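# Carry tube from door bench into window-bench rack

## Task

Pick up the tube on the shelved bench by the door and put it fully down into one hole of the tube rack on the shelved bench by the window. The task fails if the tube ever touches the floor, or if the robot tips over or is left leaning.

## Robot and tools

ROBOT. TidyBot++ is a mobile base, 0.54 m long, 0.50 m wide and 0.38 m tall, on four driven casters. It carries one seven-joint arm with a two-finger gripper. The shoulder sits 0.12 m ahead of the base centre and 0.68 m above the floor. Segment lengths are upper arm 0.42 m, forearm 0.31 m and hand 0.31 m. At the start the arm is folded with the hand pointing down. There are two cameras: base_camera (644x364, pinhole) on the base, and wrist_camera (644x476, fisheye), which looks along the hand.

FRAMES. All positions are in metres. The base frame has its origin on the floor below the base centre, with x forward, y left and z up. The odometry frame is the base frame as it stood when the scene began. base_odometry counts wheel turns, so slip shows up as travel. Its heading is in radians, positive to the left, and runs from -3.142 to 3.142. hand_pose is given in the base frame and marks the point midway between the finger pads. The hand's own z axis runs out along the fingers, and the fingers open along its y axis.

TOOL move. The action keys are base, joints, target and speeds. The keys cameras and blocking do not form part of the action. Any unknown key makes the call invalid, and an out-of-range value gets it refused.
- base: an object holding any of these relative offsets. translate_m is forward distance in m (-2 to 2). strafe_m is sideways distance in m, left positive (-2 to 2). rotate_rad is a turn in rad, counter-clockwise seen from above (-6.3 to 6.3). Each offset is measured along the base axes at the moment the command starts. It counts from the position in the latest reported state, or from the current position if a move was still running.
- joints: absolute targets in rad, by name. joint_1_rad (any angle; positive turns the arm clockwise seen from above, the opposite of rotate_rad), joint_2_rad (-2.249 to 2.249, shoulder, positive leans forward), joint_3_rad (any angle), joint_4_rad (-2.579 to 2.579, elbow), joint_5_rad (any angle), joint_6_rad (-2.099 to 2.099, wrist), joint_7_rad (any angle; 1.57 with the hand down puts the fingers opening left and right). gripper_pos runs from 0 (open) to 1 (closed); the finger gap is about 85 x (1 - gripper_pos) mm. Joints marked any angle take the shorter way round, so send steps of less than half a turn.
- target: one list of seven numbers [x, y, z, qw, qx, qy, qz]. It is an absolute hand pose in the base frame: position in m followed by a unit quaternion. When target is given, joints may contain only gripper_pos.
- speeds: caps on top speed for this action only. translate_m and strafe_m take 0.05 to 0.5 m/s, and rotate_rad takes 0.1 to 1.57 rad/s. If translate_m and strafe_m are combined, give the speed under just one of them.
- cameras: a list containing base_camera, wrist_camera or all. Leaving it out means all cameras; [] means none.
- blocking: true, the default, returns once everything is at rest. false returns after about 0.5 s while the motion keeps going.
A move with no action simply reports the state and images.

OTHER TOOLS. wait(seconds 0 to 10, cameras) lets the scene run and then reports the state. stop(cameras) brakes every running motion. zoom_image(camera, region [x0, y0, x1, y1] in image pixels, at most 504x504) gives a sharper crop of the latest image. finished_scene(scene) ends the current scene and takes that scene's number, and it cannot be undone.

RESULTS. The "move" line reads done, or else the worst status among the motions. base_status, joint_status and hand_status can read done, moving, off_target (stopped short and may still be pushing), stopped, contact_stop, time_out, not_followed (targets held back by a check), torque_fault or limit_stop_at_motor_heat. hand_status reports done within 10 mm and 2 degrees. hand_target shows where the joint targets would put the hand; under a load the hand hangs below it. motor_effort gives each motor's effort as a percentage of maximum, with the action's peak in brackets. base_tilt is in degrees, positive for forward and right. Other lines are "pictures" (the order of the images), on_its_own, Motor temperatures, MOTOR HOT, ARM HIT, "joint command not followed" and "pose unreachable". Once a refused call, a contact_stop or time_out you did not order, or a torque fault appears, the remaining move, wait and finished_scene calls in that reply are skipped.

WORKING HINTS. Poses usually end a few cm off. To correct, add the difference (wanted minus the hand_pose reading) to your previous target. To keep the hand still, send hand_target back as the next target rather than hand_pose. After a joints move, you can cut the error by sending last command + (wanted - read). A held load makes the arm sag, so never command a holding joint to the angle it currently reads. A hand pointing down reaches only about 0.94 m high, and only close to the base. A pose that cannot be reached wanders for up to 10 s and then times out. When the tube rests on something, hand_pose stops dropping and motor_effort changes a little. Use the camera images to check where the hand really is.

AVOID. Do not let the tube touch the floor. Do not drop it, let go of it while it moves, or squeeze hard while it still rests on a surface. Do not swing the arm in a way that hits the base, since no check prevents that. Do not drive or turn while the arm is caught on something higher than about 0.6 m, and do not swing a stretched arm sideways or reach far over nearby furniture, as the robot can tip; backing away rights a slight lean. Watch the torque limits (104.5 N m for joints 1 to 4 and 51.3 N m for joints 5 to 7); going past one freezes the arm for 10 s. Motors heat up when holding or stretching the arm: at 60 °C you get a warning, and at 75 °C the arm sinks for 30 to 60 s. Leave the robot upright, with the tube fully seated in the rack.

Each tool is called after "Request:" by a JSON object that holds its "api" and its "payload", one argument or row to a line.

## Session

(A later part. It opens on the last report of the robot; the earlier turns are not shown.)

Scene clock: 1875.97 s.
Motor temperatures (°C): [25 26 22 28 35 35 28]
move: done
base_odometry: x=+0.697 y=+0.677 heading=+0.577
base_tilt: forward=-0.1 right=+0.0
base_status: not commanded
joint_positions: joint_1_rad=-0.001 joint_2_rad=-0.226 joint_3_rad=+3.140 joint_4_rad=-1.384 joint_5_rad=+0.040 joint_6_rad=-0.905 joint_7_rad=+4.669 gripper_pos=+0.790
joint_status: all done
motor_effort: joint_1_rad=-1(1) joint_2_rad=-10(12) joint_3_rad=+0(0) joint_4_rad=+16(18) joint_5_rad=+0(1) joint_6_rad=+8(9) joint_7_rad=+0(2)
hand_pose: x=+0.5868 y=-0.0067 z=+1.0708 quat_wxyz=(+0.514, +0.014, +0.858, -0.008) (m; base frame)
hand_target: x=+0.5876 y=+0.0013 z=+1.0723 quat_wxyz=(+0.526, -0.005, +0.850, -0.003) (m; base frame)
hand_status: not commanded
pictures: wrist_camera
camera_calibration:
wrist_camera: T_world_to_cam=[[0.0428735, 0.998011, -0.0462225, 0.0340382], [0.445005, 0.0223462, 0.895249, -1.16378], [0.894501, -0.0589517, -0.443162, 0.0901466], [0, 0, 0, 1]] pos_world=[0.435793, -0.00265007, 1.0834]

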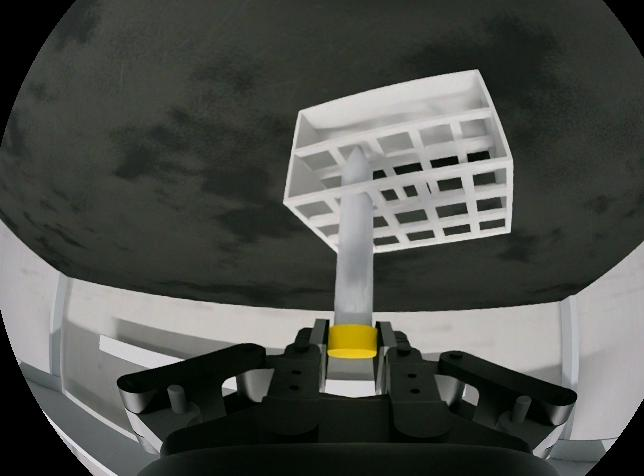

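Request:
{"api": "move", "payload": {
  "joints": {"joint_2_rad": -0.226, "joint_4_rad": -1.384, "joint_6_rad": -0.905},
  "cameras": []
}}

Request:
{"api": "move", "payload": {
  "base": {"strafe_m": -0.0008},
  "cameras": ["wrist_camera"]
}}

Request:
{"api": "zoom_image", "payload": {
  "camera": "wrist_camera",
  "region": [320, 120, 404, 192]
}}

Scene clock: 1928.33 s.
Motor temperatures (°C): [25 26 22 28 35 35 28]
move: done
base_odometry: x=+0.697 y=+0.677 heading=+0.577
base_tilt: forward=-0.1 right=+0.0
base_status: not commanded
joint_positions: joint_1_rad=-0.001 joint_2_rad=-0.226 joint_3_rad=+3.140 joint_4_rad=-1.384 joint_5_rad=+0.040 joint_6_rad=-0.908 joint_7_rad=+4.669 gripper_pos=+0.790
joint_status: all done
motor_effort: joint_1_rad=+0(1) joint_2_rad=-10(11) joint_3_rad=+0(0) joint_4_rad=+16(17) joint_5_rad=+0(1) joint_6_rad=+8(9) joint_7_rad=+1(1)
hand_pose: x=+0.5864 y=-0.0067 z=+1.0701 quat_wxyz=(+0.512, +0.014, +0.859, -0.008) (m; base frame)
hand_target: x=+0.5870 y=+0.0013 z=+1.0709 quat_wxyz=(+0.514, -0.005, +0.858, -0.003) (m; base frame)
hand_status: not commanded
pictures: none
No camera images: "cameras" was empty.

Scene clock: 1928.73 s.
Motor temperatures (°C): [25 26 22 28 35 35 28]
move: done
base_odometry: x=+0.698 y=+0.677 heading=+0.577
base_tilt: forward=-0.1 right=+0.1
base_status: done
joint_positions: joint_1_rad=-0.001 joint_2_rad=-0.226 joint_3_rad=+3.140 joint_4_rad=-1.384 joint_5_rad=+0.040 joint_6_rad=-0.908 joint_7_rad=+4.669 gripper_pos=+0.790
joint_status: not commanded
motor_effort: joint_1_rad=+0(1) joint_2_rad=-9(12) joint_3_rad=+1(2) joint_4_rad=+17(17) joint_5_rad=+0(2) joint_6_rad=+8(8) joint_7_rad=+1(1)
hand_pose: x=+0.5864 y=-0.0067 z=+1.0701 quat_wxyz=(+0.512, +0.014, +0.859, -0.008) (m; base frame)
hand_target: x=+0.5870 y=+0.0013 z=+1.0709 quat_wxyz=(+0.514, -0.005, +0.858, -0.003) (m; base frame)
hand_status: not commanded
pictures: wrist_camera
camera_calibration:
wrist_camera: T_world_to_cam=[[0.0428511, 0.998008, -0.0463024, 0.0341436], [0.447404, 0.0222695, 0.894055, -1.16309], [0.893305, -0.0590271, -0.445558, 0.0934538], [0, 0, 0, 1]] pos_world=[0.435424, -0.0026579, 1.08308]

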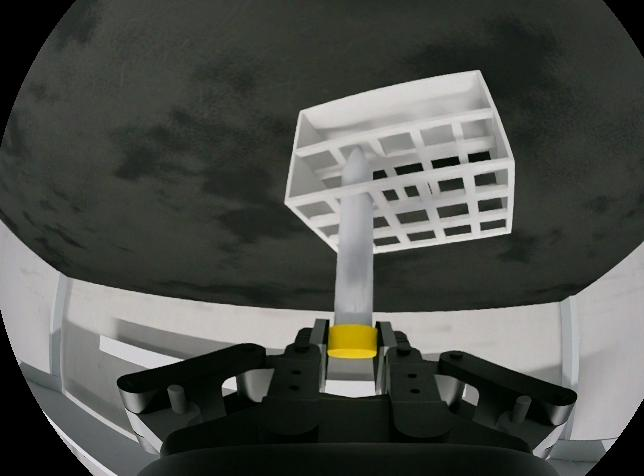

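Scaled by 6.000.

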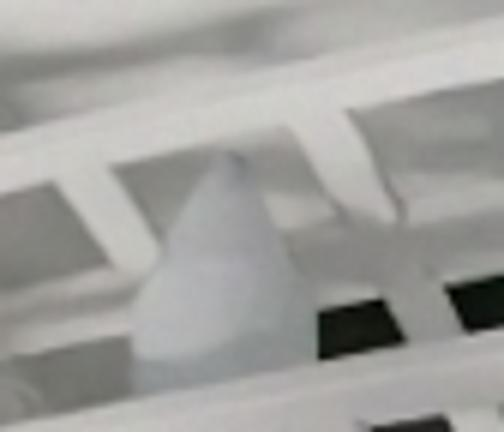

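Request:
{"api": "move", "payload": {
  "joints": {"joint_2_rad": -0.251, "joint_4_rad": -1.462, "joint_6_rad": -0.825},
  "cameras": ["wrist_camera"]
}}

Request:
{"api": "zoom_image", "payload": {
  "camera": "wrist_camera",
  "region": [320, 120, 404, 192]
}}

Scene clock: 1943.00 s.
Motor temperatures (°C): [25 26 22 28 35 35 28]
move: done
base_odometry: x=+0.698 y=+0.677 heading=+0.577
base_tilt: forward=-0.1 right=+0.0
base_status: not commanded
joint_positions: joint_1_rad=-0.001 joint_2_rad=-0.237 joint_3_rad=+3.140 joint_4_rad=-1.431 joint_5_rad=+0.040 joint_6_rad=-0.868 joint_7_rad=+4.669 gripper_pos=+0.790
joint_status: all done
motor_effort: joint_1_rad=+0(1) joint_2_rad=-10(12) joint_3_rad=+0(0) joint_4_rad=+16(17) joint_5_rad=+0(1) joint_6_rad=+8(9) joint_7_rad=+1(1)
hand_pose: x=+0.5868 y=-0.0064 z=+1.0598 quat_wxyz=(+0.514, +0.014, +0.858, -0.008) (m; base frame)
hand_target: x=+0.5869 y=+0.0013 z=+1.0604 quat_wxyz=(+0.525, -0.005, +0.851, -0.003) (m; base frame)
hand_status: not commanded
pictures: wrist_camera
camera_calibration:
wrist_camera: T_world_to_cam=[[0.0415755, 0.998041, -0.0467452, 0.0345523], [0.443526, 0.0234877, 0.895954, -1.15382], [0.895297, -0.0579824, -0.441681, 0.0832765], [0, 0, 0, 1]] pos_world=[0.435756, -0.00255541, 1.07217]

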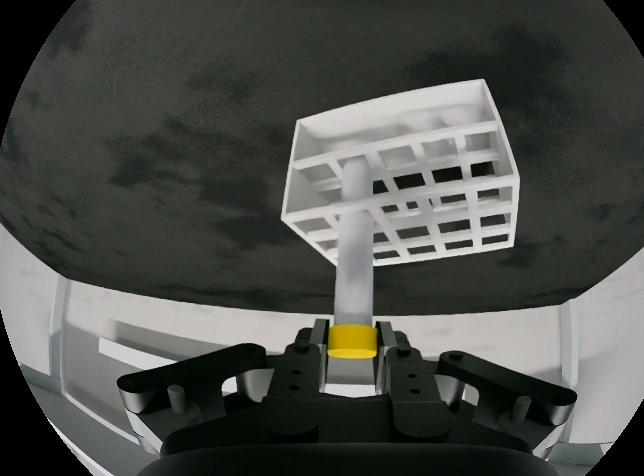

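Scaled by 6.000.

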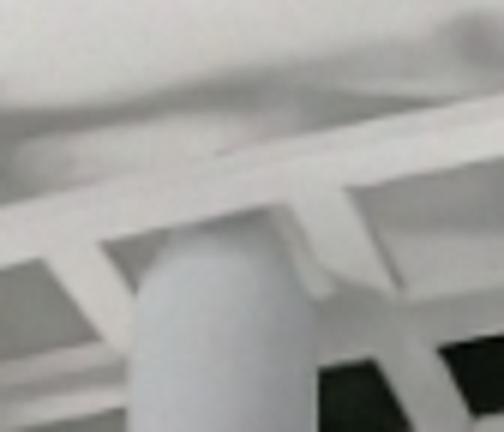

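Request:
{"api": "move", "payload": {
  "joints": {"joint_2_rad": -0.26, "joint_4_rad": -1.501, "joint_6_rad": -0.793},
  "cameras": ["wrist_camera"]
}}

Request:
{"api": "zoom_image", "payload": {
  "camera": "wrist_camera",
  "region": [320, 120, 404, 192]
}}

Scene clock: 1953.93 s.
Motor temperatures (°C): [25 26 22 28 35 35 28]
move: done
base_odometry: x=+0.698 y=+0.677 heading=+0.577
base_tilt: forward=-0.1 right=+0.1
base_status: not commanded
joint_positions: joint_1_rad=-0.001 joint_2_rad=-0.251 joint_3_rad=+3.140 joint_4_rad=-1.461 joint_5_rad=+0.040 joint_6_rad=-0.832 joint_7_rad=+4.669 gripper_pos=+0.790
joint_status: all done
motor_effort: joint_1_rad=+0(1) joint_2_rad=-9(10) joint_3_rad=+0(1) joint_4_rad=+16(17) joint_5_rad=+0(1) joint_6_rad=+8(8) joint_7_rad=+1(2)
hand_pose: x=+0.5857 y=-0.0061 z=+1.0594 quat_wxyz=(+0.523, +0.013, +0.852, -0.008) (m; base frame)
hand_target: x=+0.5867 y=+0.0013 z=+1.0511 quat_wxyz=(+0.526, -0.005, +0.851, -0.003) (m; base frame)
hand_status: not commanded
pictures: wrist_camera
camera_calibration:
wrist_camera: T_world_to_cam=[[0.0410948, 0.99807, -0.046549, 0.0343529], [0.425313, 0.0246828, 0.90471, -1.15158], [0.904113, -0.0569768, -0.423478, 0.0596165], [0, 0, 0, 1]] pos_world=[0.434469, -0.00246571, 1.06869]

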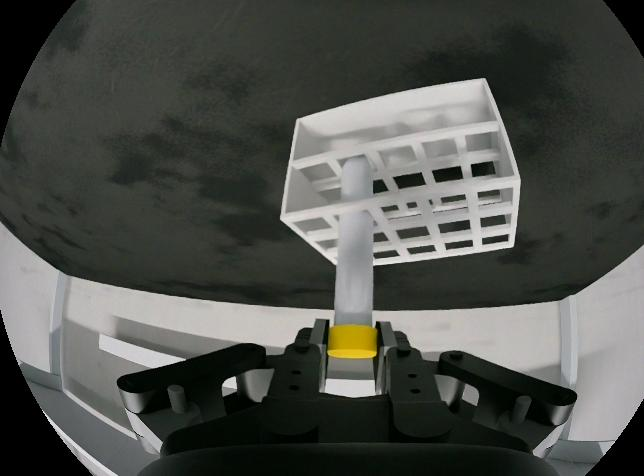

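Scaled by 6.000.

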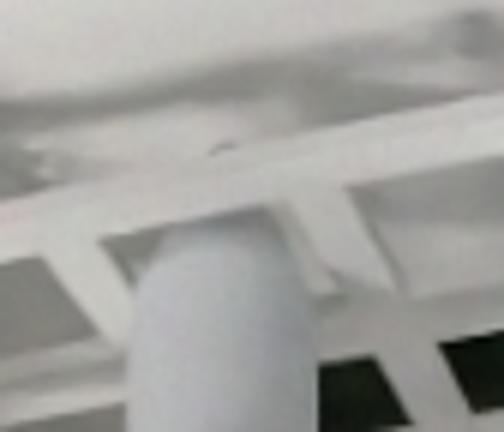

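Request:
{"api": "zoom_image", "payload": {
  "camera": "wrist_camera",
  "region": [332, 140, 388, 180]
}}

Request:
{"api": "zoom_image", "payload": {
  "camera": "wrist_camera",
  "region": [320, 185, 404, 245]
}}

Scaled by 9.000.

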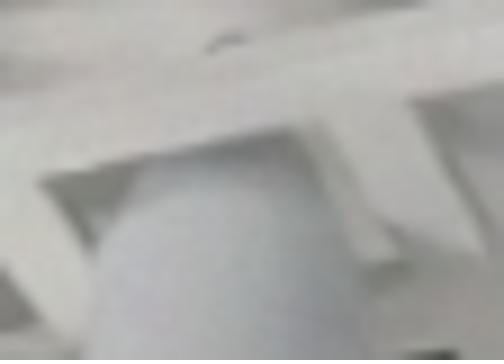

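Scaled by 6.000.

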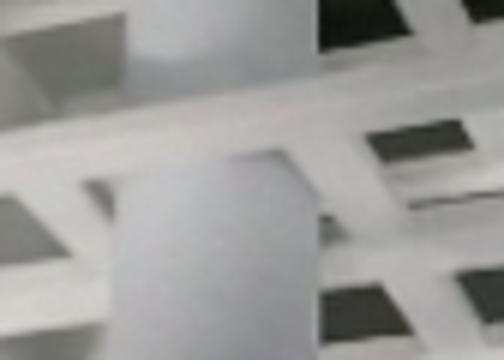

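Request:
{"api": "move", "payload": {
  "joints": {"joint_2_rad": -0.2235, "joint_4_rad": -1.39, "joint_6_rad": -0.92},
  "cameras": ["wrist_camera"]
}}

Request:
{"api": "zoom_image", "payload": {
  "camera": "wrist_camera",
  "region": [332, 140, 388, 180]
}}

Request:
{"api": "zoom_image", "payload": {
  "camera": "wrist_camera",
  "region": [332, 200, 388, 240]
}}

Scene clock: 2173.43 s.
Motor temperatures (°C): [25 26 22 28 35 35 27]
move: done
base_odometry: x=+0.698 y=+0.677 heading=+0.577
base_tilt: forward=-0.1 right=+0.1
base_status: not commanded
joint_positions: joint_1_rad=-0.001 joint_2_rad=-0.242 joint_3_rad=+3.140 joint_4_rad=-1.423 joint_5_rad=+0.040 joint_6_rad=-0.889 joint_7_rad=+4.669 gripper_pos=+0.790
joint_status: all done
motor_effort: joint_1_rad=-1(1) joint_2_rad=-10(11) joint_3_rad=+0(1) joint_4_rad=+17(17) joint_5_rad=+0(1) joint_6_rad=+8(8) joint_7_rad=+1(1)
hand_pose: x=+0.5824 y=-0.0066 z=+1.0610 quat_wxyz=(+0.511, +0.014, +0.860, -0.008) (m; base frame)
hand_target: x=+0.5856 y=+0.0013 z=+1.0623 quat_wxyz=(+0.503, -0.005, +0.864, -0.003) (m; base frame)
hand_status: not commanded
pictures: wrist_camera
camera_calibration:
wrist_camera: T_world_to_cam=[[0.0418907, 0.998018, -0.0469601, 0.035009], [0.450555, 0.0230812, 0.89245, -1.15325], [0.891765, -0.0585434, -0.448695, 0.0972227], [0, 0, 0, 1]] pos_world=[0.431434, -0.00262953, 1.07448]

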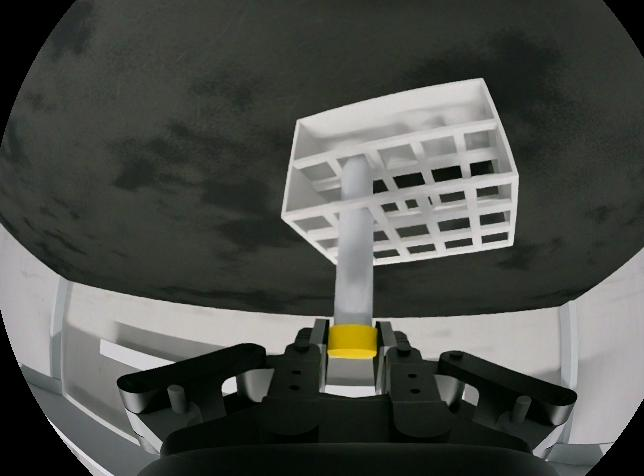

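Scaled by 9.000.

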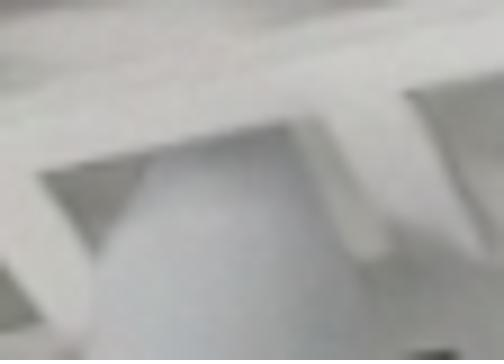

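Scaled by 9.000.

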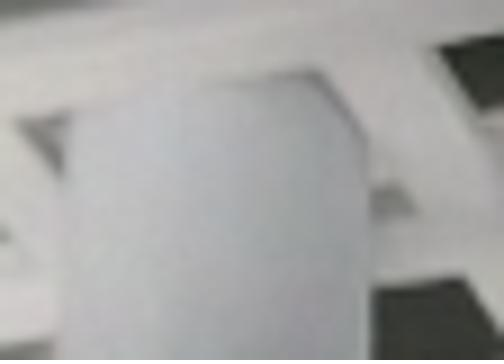

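Request:
{"api": "move", "payload": {
  "joints": {"gripper_pos": 0.805},
  "cameras": []
}}

Request:
{"api": "move", "payload": {
  "joints": {"joint_2_rad": -0.221, "joint_4_rad": -1.463, "joint_6_rad": -0.826},
  "cameras": ["wrist_camera"]
}}

Request:
{"api": "zoom_image", "payload": {
  "camera": "wrist_camera",
  "region": [332, 140, 388, 180]
}}

Request:
{"api": "zoom_image", "payload": {
  "camera": "wrist_camera",
  "region": [332, 200, 388, 240]
}}

Scene clock: 2214.27 s.
Motor temperatures (°C): [25 26 22 28 35 35 27]
move: done
base_odometry: x=+0.698 y=+0.677 heading=+0.577
base_tilt: forward=-0.1 right=+0.0
base_status: not commanded
joint_positions: joint_1_rad=-0.001 joint_2_rad=-0.242 joint_3_rad=+3.140 joint_4_rad=-1.423 joint_5_rad=+0.040 joint_6_rad=-0.889 joint_7_rad=+4.669 gripper_pos=+0.790
joint_status: all done
motor_effort: joint_1_rad=-1(1) joint_2_rad=-10(10) joint_3_rad=+0(0) joint_4_rad=+17(17) joint_5_rad=+0(1) joint_6_rad=+8(8) joint_7_rad=+2(2)
hand_pose: x=+0.5824 y=-0.0066 z=+1.0610 quat_wxyz=(+0.511, +0.014, +0.860, -0.008) (m; base frame)
hand_target: x=+0.5856 y=+0.0013 z=+1.0623 quat_wxyz=(+0.503, -0.005, +0.864, -0.003) (m; base frame)
hand_status: not commanded
pictures: none
No camera images: "cameras" was empty.

Scene clock: 2215.10 s.
Motor temperatures (°C): [25 26 22 28 35 35 27]
move: done
base_odometry: x=+0.698 y=+0.677 heading=+0.577
base_tilt: forward=-0.1 right=+0.0
base_status: not commanded
joint_positions: joint_1_rad=-0.001 joint_2_rad=-0.241 joint_3_rad=+3.140 joint_4_rad=-1.439 joint_5_rad=+0.040 joint_6_rad=-0.857 joint_7_rad=+4.669 gripper_pos=+0.790
joint_status: all done
motor_effort: joint_1_rad=+0(1) joint_2_rad=-10(11) joint_3_rad=+0(1) joint_4_rad=+17(18) joint_5_rad=+0(1) joint_6_rad=+8(8) joint_7_rad=+1(1)
hand_pose: x=+0.5867 y=-0.0063 z=+1.0601 quat_wxyz=(+0.517, +0.013, +0.856, -0.008) (m; base frame)
hand_target: x=+0.5979 y=+0.0013 z=+1.0454 quat_wxyz=(+0.511, -0.005, +0.859, -0.003) (m; base frame)
hand_status: not commanded
pictures: wrist_camera
camera_calibration:
wrist_camera: T_world_to_cam=[[0.0413956, 0.998047, -0.0467735, 0.0346116], [0.437518, 0.0239798, 0.89889, -1.15359], [0.898256, -0.0576743, -0.435671, 0.0753386], [0, 0, 0, 1]] pos_world=[0.435611, -0.00253602, 1.07139]

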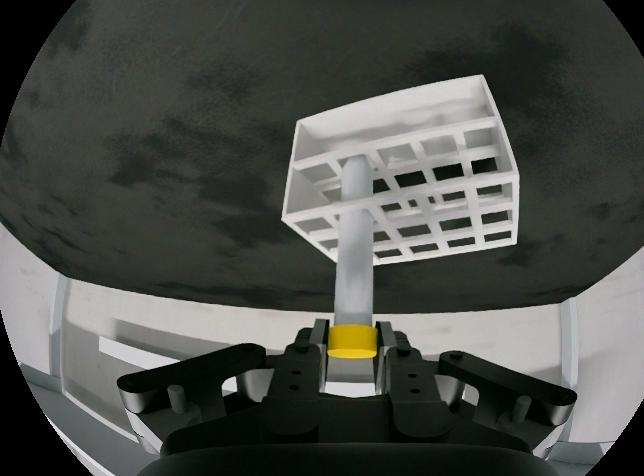

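Scaled by 9.000.

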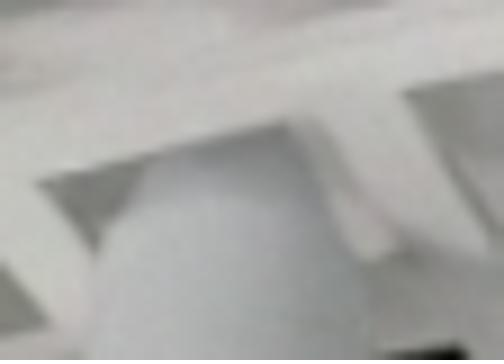

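Scaled by 9.000.

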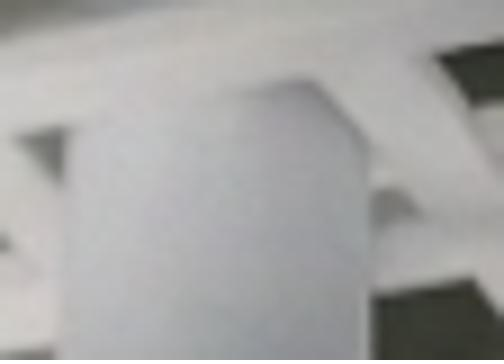

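Request:
{"api": "move", "payload": {
  "joints": {"joint_2_rad": -0.252, "joint_4_rad": -1.5, "joint_6_rad": -0.805},
  "cameras": ["wrist_camera"]
}}

Request:
{"api": "zoom_image", "payload": {
  "camera": "wrist_camera",
  "region": [332, 140, 388, 180]
}}

Scene clock: 2224.30 s.
Motor temperatures (°C): [25 26 22 28 35 35 27]
move: done
base_odometry: x=+0.698 y=+0.677 heading=+0.577
base_tilt: forward=-0.1 right=+0.0
base_status: not commanded
joint_positions: joint_1_rad=-0.001 joint_2_rad=-0.253 joint_3_rad=+3.140 joint_4_rad=-1.460 joint_5_rad=+0.040 joint_6_rad=-0.837 joint_7_rad=+4.669 gripper_pos=+0.790
joint_status: all done
motor_effort: joint_1_rad=+0(1) joint_2_rad=-8(11) joint_3_rad=-1(1) joint_4_rad=+16(17) joint_5_rad=+0(1) joint_6_rad=+7(8) joint_7_rad=+1(1)
hand_pose: x=+0.5843 y=-0.0062 z=+1.0591 quat_wxyz=(+0.522, +0.013, +0.853, -0.008) (m; base frame)
hand_target: x=+0.5880 y=+0.0013 z=+1.0447 quat_wxyz=(+0.518, -0.005, +0.855, -0.003) (m; base frame)
hand_status: not commanded
pictures: wrist_camera
camera_calibration:
wrist_camera: T_world_to_cam=[[0.0411031, 0.998062, -0.0467125, 0.0346129], [0.42784, 0.0246678, 0.903518, -1.15093], [0.902919, -0.0571228, -0.425997, 0.0641417], [0, 0, 0, 1]] pos_world=[0.433075, -0.00249106, 1.06882]

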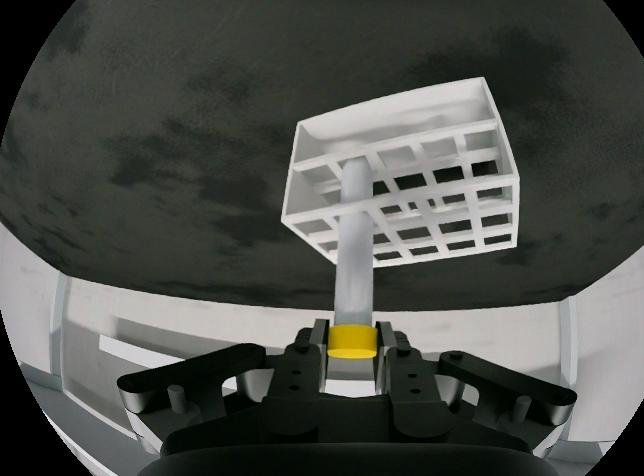

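Scaled by 9.000.

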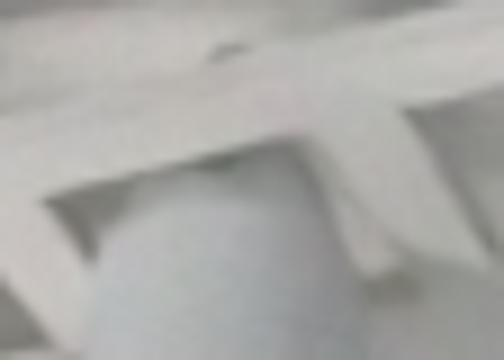

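Request:
{"api": "move", "payload": {
  "joints": {"joint_2_rad": -0.2195, "joint_4_rad": -1.395, "joint_6_rad": -0.907},
  "cameras": []
}}

Scene clock: 2271.40 s.
Motor temperatures (°C): [25 26 22 28 35 35 27]
move: done
base_odometry: x=+0.698 y=+0.677 heading=+0.577
base_tilt: forward=-0.1 right=+0.1
base_status: not commanded
joint_positions: joint_1_rad=-0.001 joint_2_rad=-0.239 joint_3_rad=+3.140 joint_4_rad=-1.428 joint_5_rad=+0.040 joint_6_rad=-0.879 joint_7_rad=+4.669 gripper_pos=+0.790
joint_status: all done
motor_effort: joint_1_rad=+0(1) joint_2_rad=-10(11) joint_3_rad=+0(0) joint_4_rad=+17(18) joint_5_rad=+0(1) joint_6_rad=+8(8) joint_7_rad=+2(2)
hand_pose: x=+0.5847 y=-0.0065 z=+1.0594 quat_wxyz=(+0.512, +0.014, +0.859, -0.008) (m; base frame)
hand_target: x=+0.5889 y=+0.0013 z=+1.0611 quat_wxyz=(+0.505, -0.005, +0.863, -0.003) (m; base frame)
hand_status: not commanded
pictures: none
No camera images: "cameras" was empty.

Request:
{"api": "move", "payload": {
  "joints": {"joint_4_rad": -1.475},
  "cameras": ["wrist_camera"]
}}

Request:
{"api": "zoom_image", "payload": {
  "camera": "wrist_camera",
  "region": [332, 140, 388, 180]
}}

Scene clock: 2307.63 s.
Motor temperatures (°C): [25 26 22 28 35 35 27]
move: done
base_odometry: x=+0.698 y=+0.677 heading=+0.577
base_tilt: forward=-0.1 right=+0.0
base_status: not commanded
joint_positions: joint_1_rad=-0.001 joint_2_rad=-0.238 joint_3_rad=+3.140 joint_4_rad=-1.444 joint_5_rad=+0.040 joint_6_rad=-0.879 joint_7_rad=+4.670 gripper_pos=+0.790
joint_status: all done
motor_effort: joint_1_rad=+0(1) joint_2_rad=-10(11) joint_3_rad=+0(1) joint_4_rad=+17(18) joint_5_rad=+0(1) joint_6_rad=+7(8) joint_7_rad=+1(2)
hand_pose: x=+0.5845 y=-0.0065 z=+1.0498 quat_wxyz=(+0.504, +0.014, +0.863, -0.008) (m; base frame)
hand_target: x=+0.5846 y=+0.0013 z=+1.0163 quat_wxyz=(+0.470, -0.005, +0.883, -0.003) (m; base frame)
hand_status: not commanded
pictures: wrist_camera
camera_calibration:
wrist_camera: T_world_to_cam=[[0.0407203, 0.99802, -0.0479421, 0.0360388], [0.464264, 0.0235889, 0.885382, -1.14485], [0.88476, -0.0583109, -0.462385, 0.108837], [0, 0, 0, 1]] pos_world=[0.433752, -0.00261538, 1.06568]

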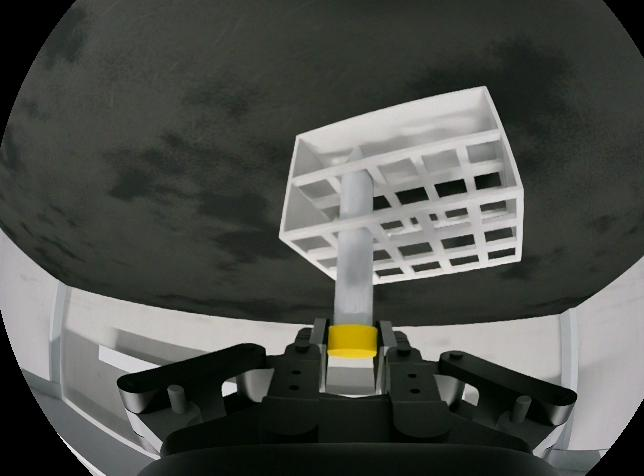

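Scaled by 9.000.

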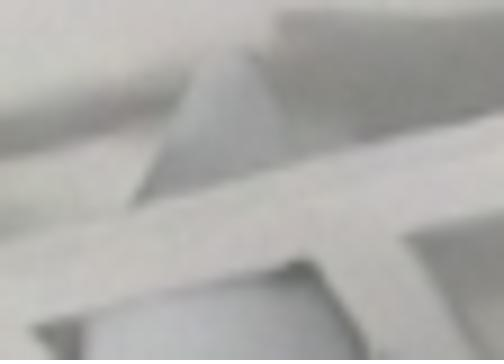

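Request:
{"api": "move", "payload": {
  "joints": {"joint_4_rad": -1.485},
  "cameras": ["wrist_camera"]
}}

Request:
{"api": "zoom_image", "payload": {
  "camera": "wrist_camera",
  "region": [318, 120, 402, 180]
}}

Scene clock: 2316.40 s.
Motor temperatures (°C): [25 26 22 28 35 35 27]
move: done
base_odometry: x=+0.698 y=+0.677 heading=+0.577
base_tilt: forward=-0.1 right=+0.0
base_status: not commanded
joint_positions: joint_1_rad=-0.001 joint_2_rad=-0.238 joint_3_rad=+3.140 joint_4_rad=-1.450 joint_5_rad=+0.040 joint_6_rad=-0.879 joint_7_rad=+4.670 gripper_pos=+0.790
joint_status: all done
motor_effort: joint_1_rad=-1(1) joint_2_rad=-10(11) joint_3_rad=+0(0) joint_4_rad=+16(17) joint_5_rad=+0(0) joint_6_rad=+7(8) joint_7_rad=+1(2)
hand_pose: x=+0.5842 y=-0.0065 z=+1.0465 quat_wxyz=(+0.502, +0.014, +0.865, -0.008) (m; base frame)
hand_target: x=+0.5838 y=+0.0013 z=+1.0107 quat_wxyz=(+0.466, -0.005, +0.885, -0.003) (m; base frame)
hand_status: not commanded
pictures: wrist_camera
camera_calibration:
wrist_camera: T_world_to_cam=[[0.0404406, 0.998019, -0.0482004, 0.0363261], [0.46946, 0.023605, 0.882638, -1.14196], [0.882027, -0.0583226, -0.467576, 0.114553], [0, 0, 0, 1]] pos_world=[0.433597, -0.00261708, 1.06325]

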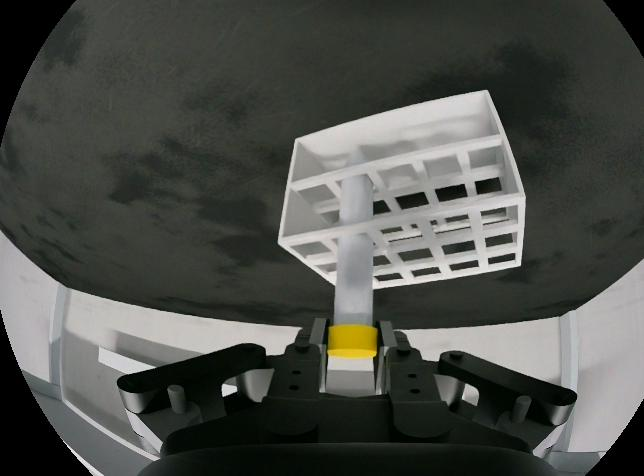

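Scaled by 6.000.

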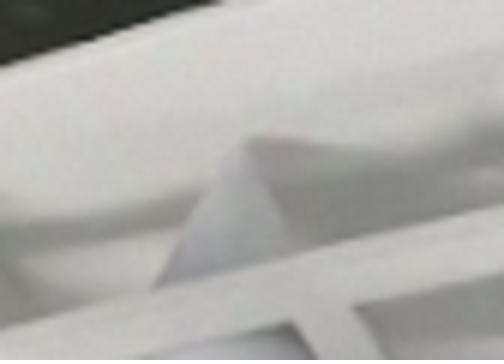

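Request:
{"api": "move", "payload": {
  "joints": {"joint_4_rad": -1.497},
  "cameras": ["wrist_camera"]
}}

Request:
{"api": "zoom_image", "payload": {
  "camera": "wrist_camera",
  "region": [318, 120, 402, 180]
}}

Scene clock: 2323.63 s.
Motor temperatures (°C): [25 26 22 28 35 35 27]
move: done
base_odometry: x=+0.698 y=+0.677 heading=+0.577
base_tilt: forward=-0.1 right=+0.0
base_status: not commanded
joint_positions: joint_1_rad=-0.001 joint_2_rad=-0.238 joint_3_rad=+3.140 joint_4_rad=-1.458 joint_5_rad=+0.040 joint_6_rad=-0.879 joint_7_rad=+4.670 gripper_pos=+0.790
joint_status: all done
motor_effort: joint_1_rad=+0(1) joint_2_rad=-8(10) joint_3_rad=+0(0) joint_4_rad=+13(17) joint_5_rad=-1(1) joint_6_rad=+4(7) joint_7_rad=+1(2)
hand_pose: x=+0.5838 y=-0.0065 z=+1.0420 quat_wxyz=(+0.498, +0.014, +0.867, -0.008) (m; base frame)
hand_target: x=+0.5828 y=+0.0013 z=+1.0041 quat_wxyz=(+0.460, -0.005, +0.888, -0.002) (m; base frame)
hand_status: not commanded
pictures: wrist_camera
camera_calibration:
wrist_camera: T_world_to_cam=[[0.0400599, 0.998017, -0.0485462, 0.0367122], [0.476421, 0.0236287, 0.878899, -1.13797], [0.878304, -0.0583371, -0.47453, 0.122244], [0, 0, 0, 1]] pos_world=[0.433314, -0.0026194, 1.05995]

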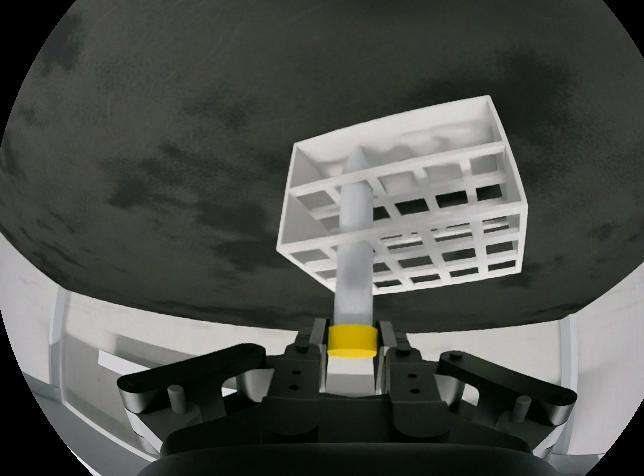

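Scaled by 6.000.

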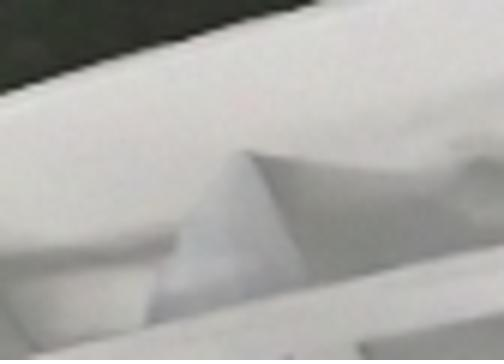

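Request:
{"api": "move", "payload": {
  "joints": {"gripper_pos": 0.72, "joint_4_rad": -1.488},
  "cameras": ["wrist_camera"]
}}

Request:
{"api": "zoom_image", "payload": {
  "camera": "wrist_camera",
  "region": [300, 120, 420, 210]
}}

Scene clock: 2340.60 s.
Motor temperatures (°C): [25 26 22 28 35 35 27]
move: done
base_odometry: x=+0.698 y=+0.677 heading=+0.577
base_tilt: forward=-0.1 right=+0.1
base_status: not commanded
joint_positions: joint_1_rad=-0.001 joint_2_rad=-0.236 joint_3_rad=+3.140 joint_4_rad=-1.463 joint_5_rad=+0.040 joint_6_rad=-0.885 joint_7_rad=+4.670 gripper_pos=+0.720
joint_status: all done
motor_effort: joint_1_rad=+0(1) joint_2_rad=-10(11) joint_3_rad=+0(1) joint_4_rad=+17(18) joint_5_rad=+0(1) joint_6_rad=+8(8) joint_7_rad=+1(2)
hand_pose: x=+0.5833 y=-0.0066 z=+1.0365 quat_wxyz=(+0.492, +0.014, +0.870, -0.009) (m; base frame)
hand_target: x=+0.5836 y=+0.0013 z=+1.0091 quat_wxyz=(+0.464, -0.005, +0.886, -0.003) (m; base frame)
hand_status: not commanded
pictures: wrist_camera
camera_calibration:
wrist_camera: T_world_to_cam=[[0.0396433, 0.99801, -0.0490358, 0.0372676], [0.488111, 0.0234784, 0.872466, -1.13305], [0.871881, -0.0585223, -0.486209, 0.135893], [0, 0, 0, 1]] pos_world=[0.433092, -0.00263846, 1.05644]

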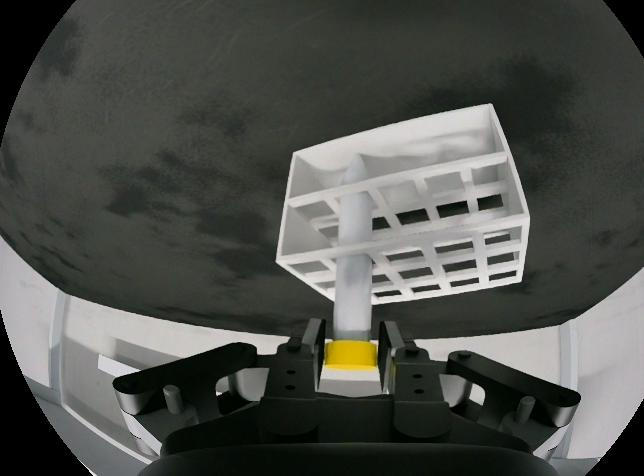

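Scaled by 4.200.

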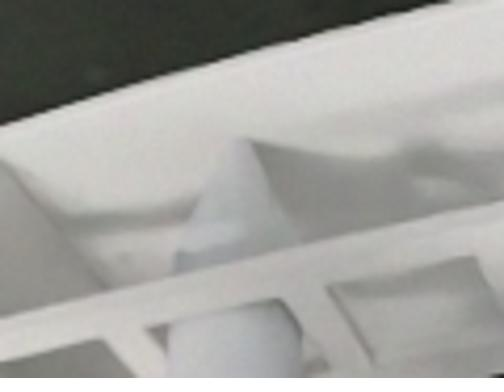

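Request:
{"api": "move", "payload": {
  "joints": {"gripper_pos": 0.4},
  "cameras": ["wrist_camera"]
}}

Request:
{"api": "move", "payload": {
  "base": {"translate_m": -0.16},
  "speeds": {"translate_m": 0.2},
  "cameras": ["wrist_camera"]
}}

Request:
{"api": "zoom_image", "payload": {
  "camera": "wrist_camera",
  "region": [240, 60, 440, 260]
}}

Scene clock: 2355.47 s.
Motor temperatures (°C): [25 26 22 28 35 35 27]
move: done
base_odometry: x=+0.698 y=+0.677 heading=+0.577
base_tilt: forward=-0.1 right=+0.0
base_status: not commanded
joint_positions: joint_1_rad=-0.001 joint_2_rad=-0.236 joint_3_rad=+3.140 joint_4_rad=-1.463 joint_5_rad=+0.040 joint_6_rad=-0.885 joint_7_rad=+4.670 gripper_pos=+0.400
joint_status: all done
motor_effort: joint_1_rad=+0(1) joint_2_rad=-10(11) joint_3_rad=+0(1) joint_4_rad=+17(17) joint_5_rad=+0(0) joint_6_rad=+7(8) joint_7_rad=+0(2)
hand_pose: x=+0.5833 y=-0.0066 z=+1.0365 quat_wxyz=(+0.492, +0.014, +0.870, -0.009) (m; base frame)
hand_target: x=+0.5836 y=+0.0013 z=+1.0091 quat_wxyz=(+0.464, -0.005, +0.886, -0.003) (m; base frame)
hand_status: not commanded
pictures: wrist_camera
camera_calibration:
wrist_camera: T_world_to_cam=[[0.0396433, 0.99801, -0.0490358, 0.0372676], [0.488111, 0.0234784, 0.872466, -1.13305], [0.871881, -0.0585223, -0.486209, 0.135893], [0, 0, 0, 1]] pos_world=[0.433092, -0.00263846, 1.05644]

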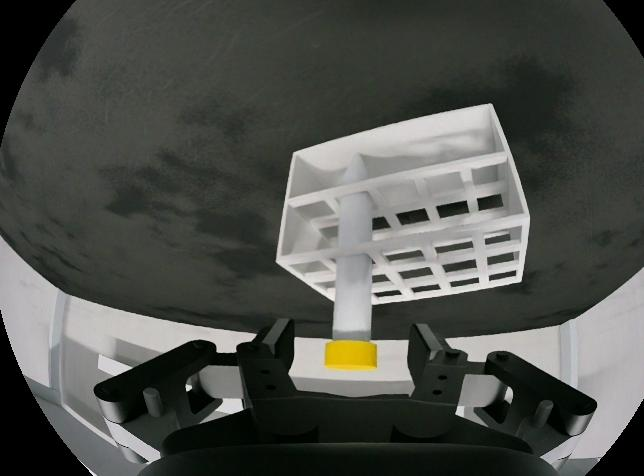

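Scene clock: 2356.97 s.
Motor temperatures (°C): [25 26 22 28 35 35 27]
move: done
base_odometry: x=+0.563 y=+0.589 heading=+0.577
base_tilt: forward=-0.1 right=+0.0
base_status: done
joint_positions: joint_1_rad=-0.001 joint_2_rad=-0.230 joint_3_rad=+3.140 joint_4_rad=-1.463 joint_5_rad=+0.040 joint_6_rad=-0.885 joint_7_rad=+4.670 gripper_pos=+0.400
joint_status: not commanded
motor_effort: joint_1_rad=-1(1) joint_2_rad=-11(14) joint_3_rad=+0(1) joint_4_rad=+17(18) joint_5_rad=+0(1) joint_6_rad=+7(8) joint_7_rad=+1(2)
hand_pose: x=+0.5853 y=-0.0066 z=+1.0339 quat_wxyz=(+0.490, +0.014, +0.872, -0.009) (m; base frame)
hand_target: x=+0.5836 y=+0.0013 z=+1.0091 quat_wxyz=(+0.464, -0.005, +0.886, -0.003) (m; base frame)
hand_status: not commanded
pictures: wrist_camera
camera_calibration:
wrist_camera: T_world_to_cam=[[0.0393616, 0.99801, -0.0492699, 0.0374608], [0.493103, 0.0234852, 0.869654, -1.13172], [0.86908, -0.0585261, -0.491197, 0.139627], [0, 0, 0, 1]] pos_world=[0.435234, -0.00263554, 1.05464]

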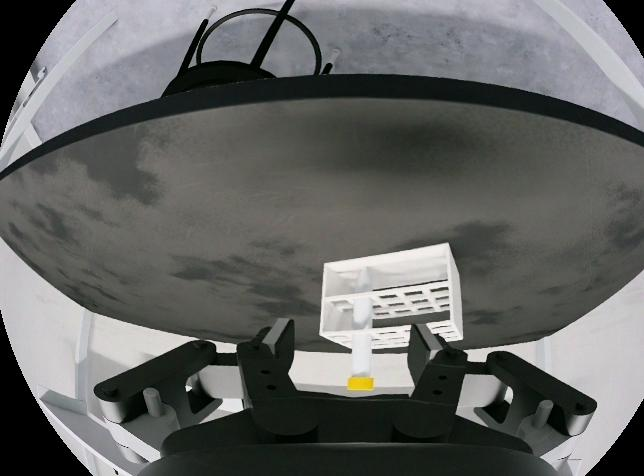

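Scaled by 2.520.

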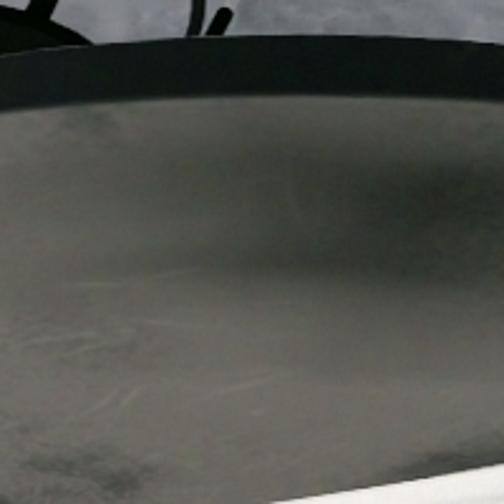

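Request:
{"api": "zoom_image", "payload": {
  "camera": "wrist_camera",
  "region": [300, 230, 480, 410]
}}

Scaled by 2.800.

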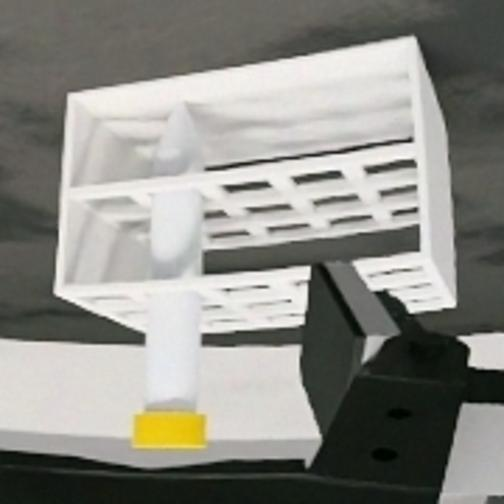

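Request:
{"api": "finished_scene", "payload": {
  "scene": 2
}}

The scene is finished: the task was done.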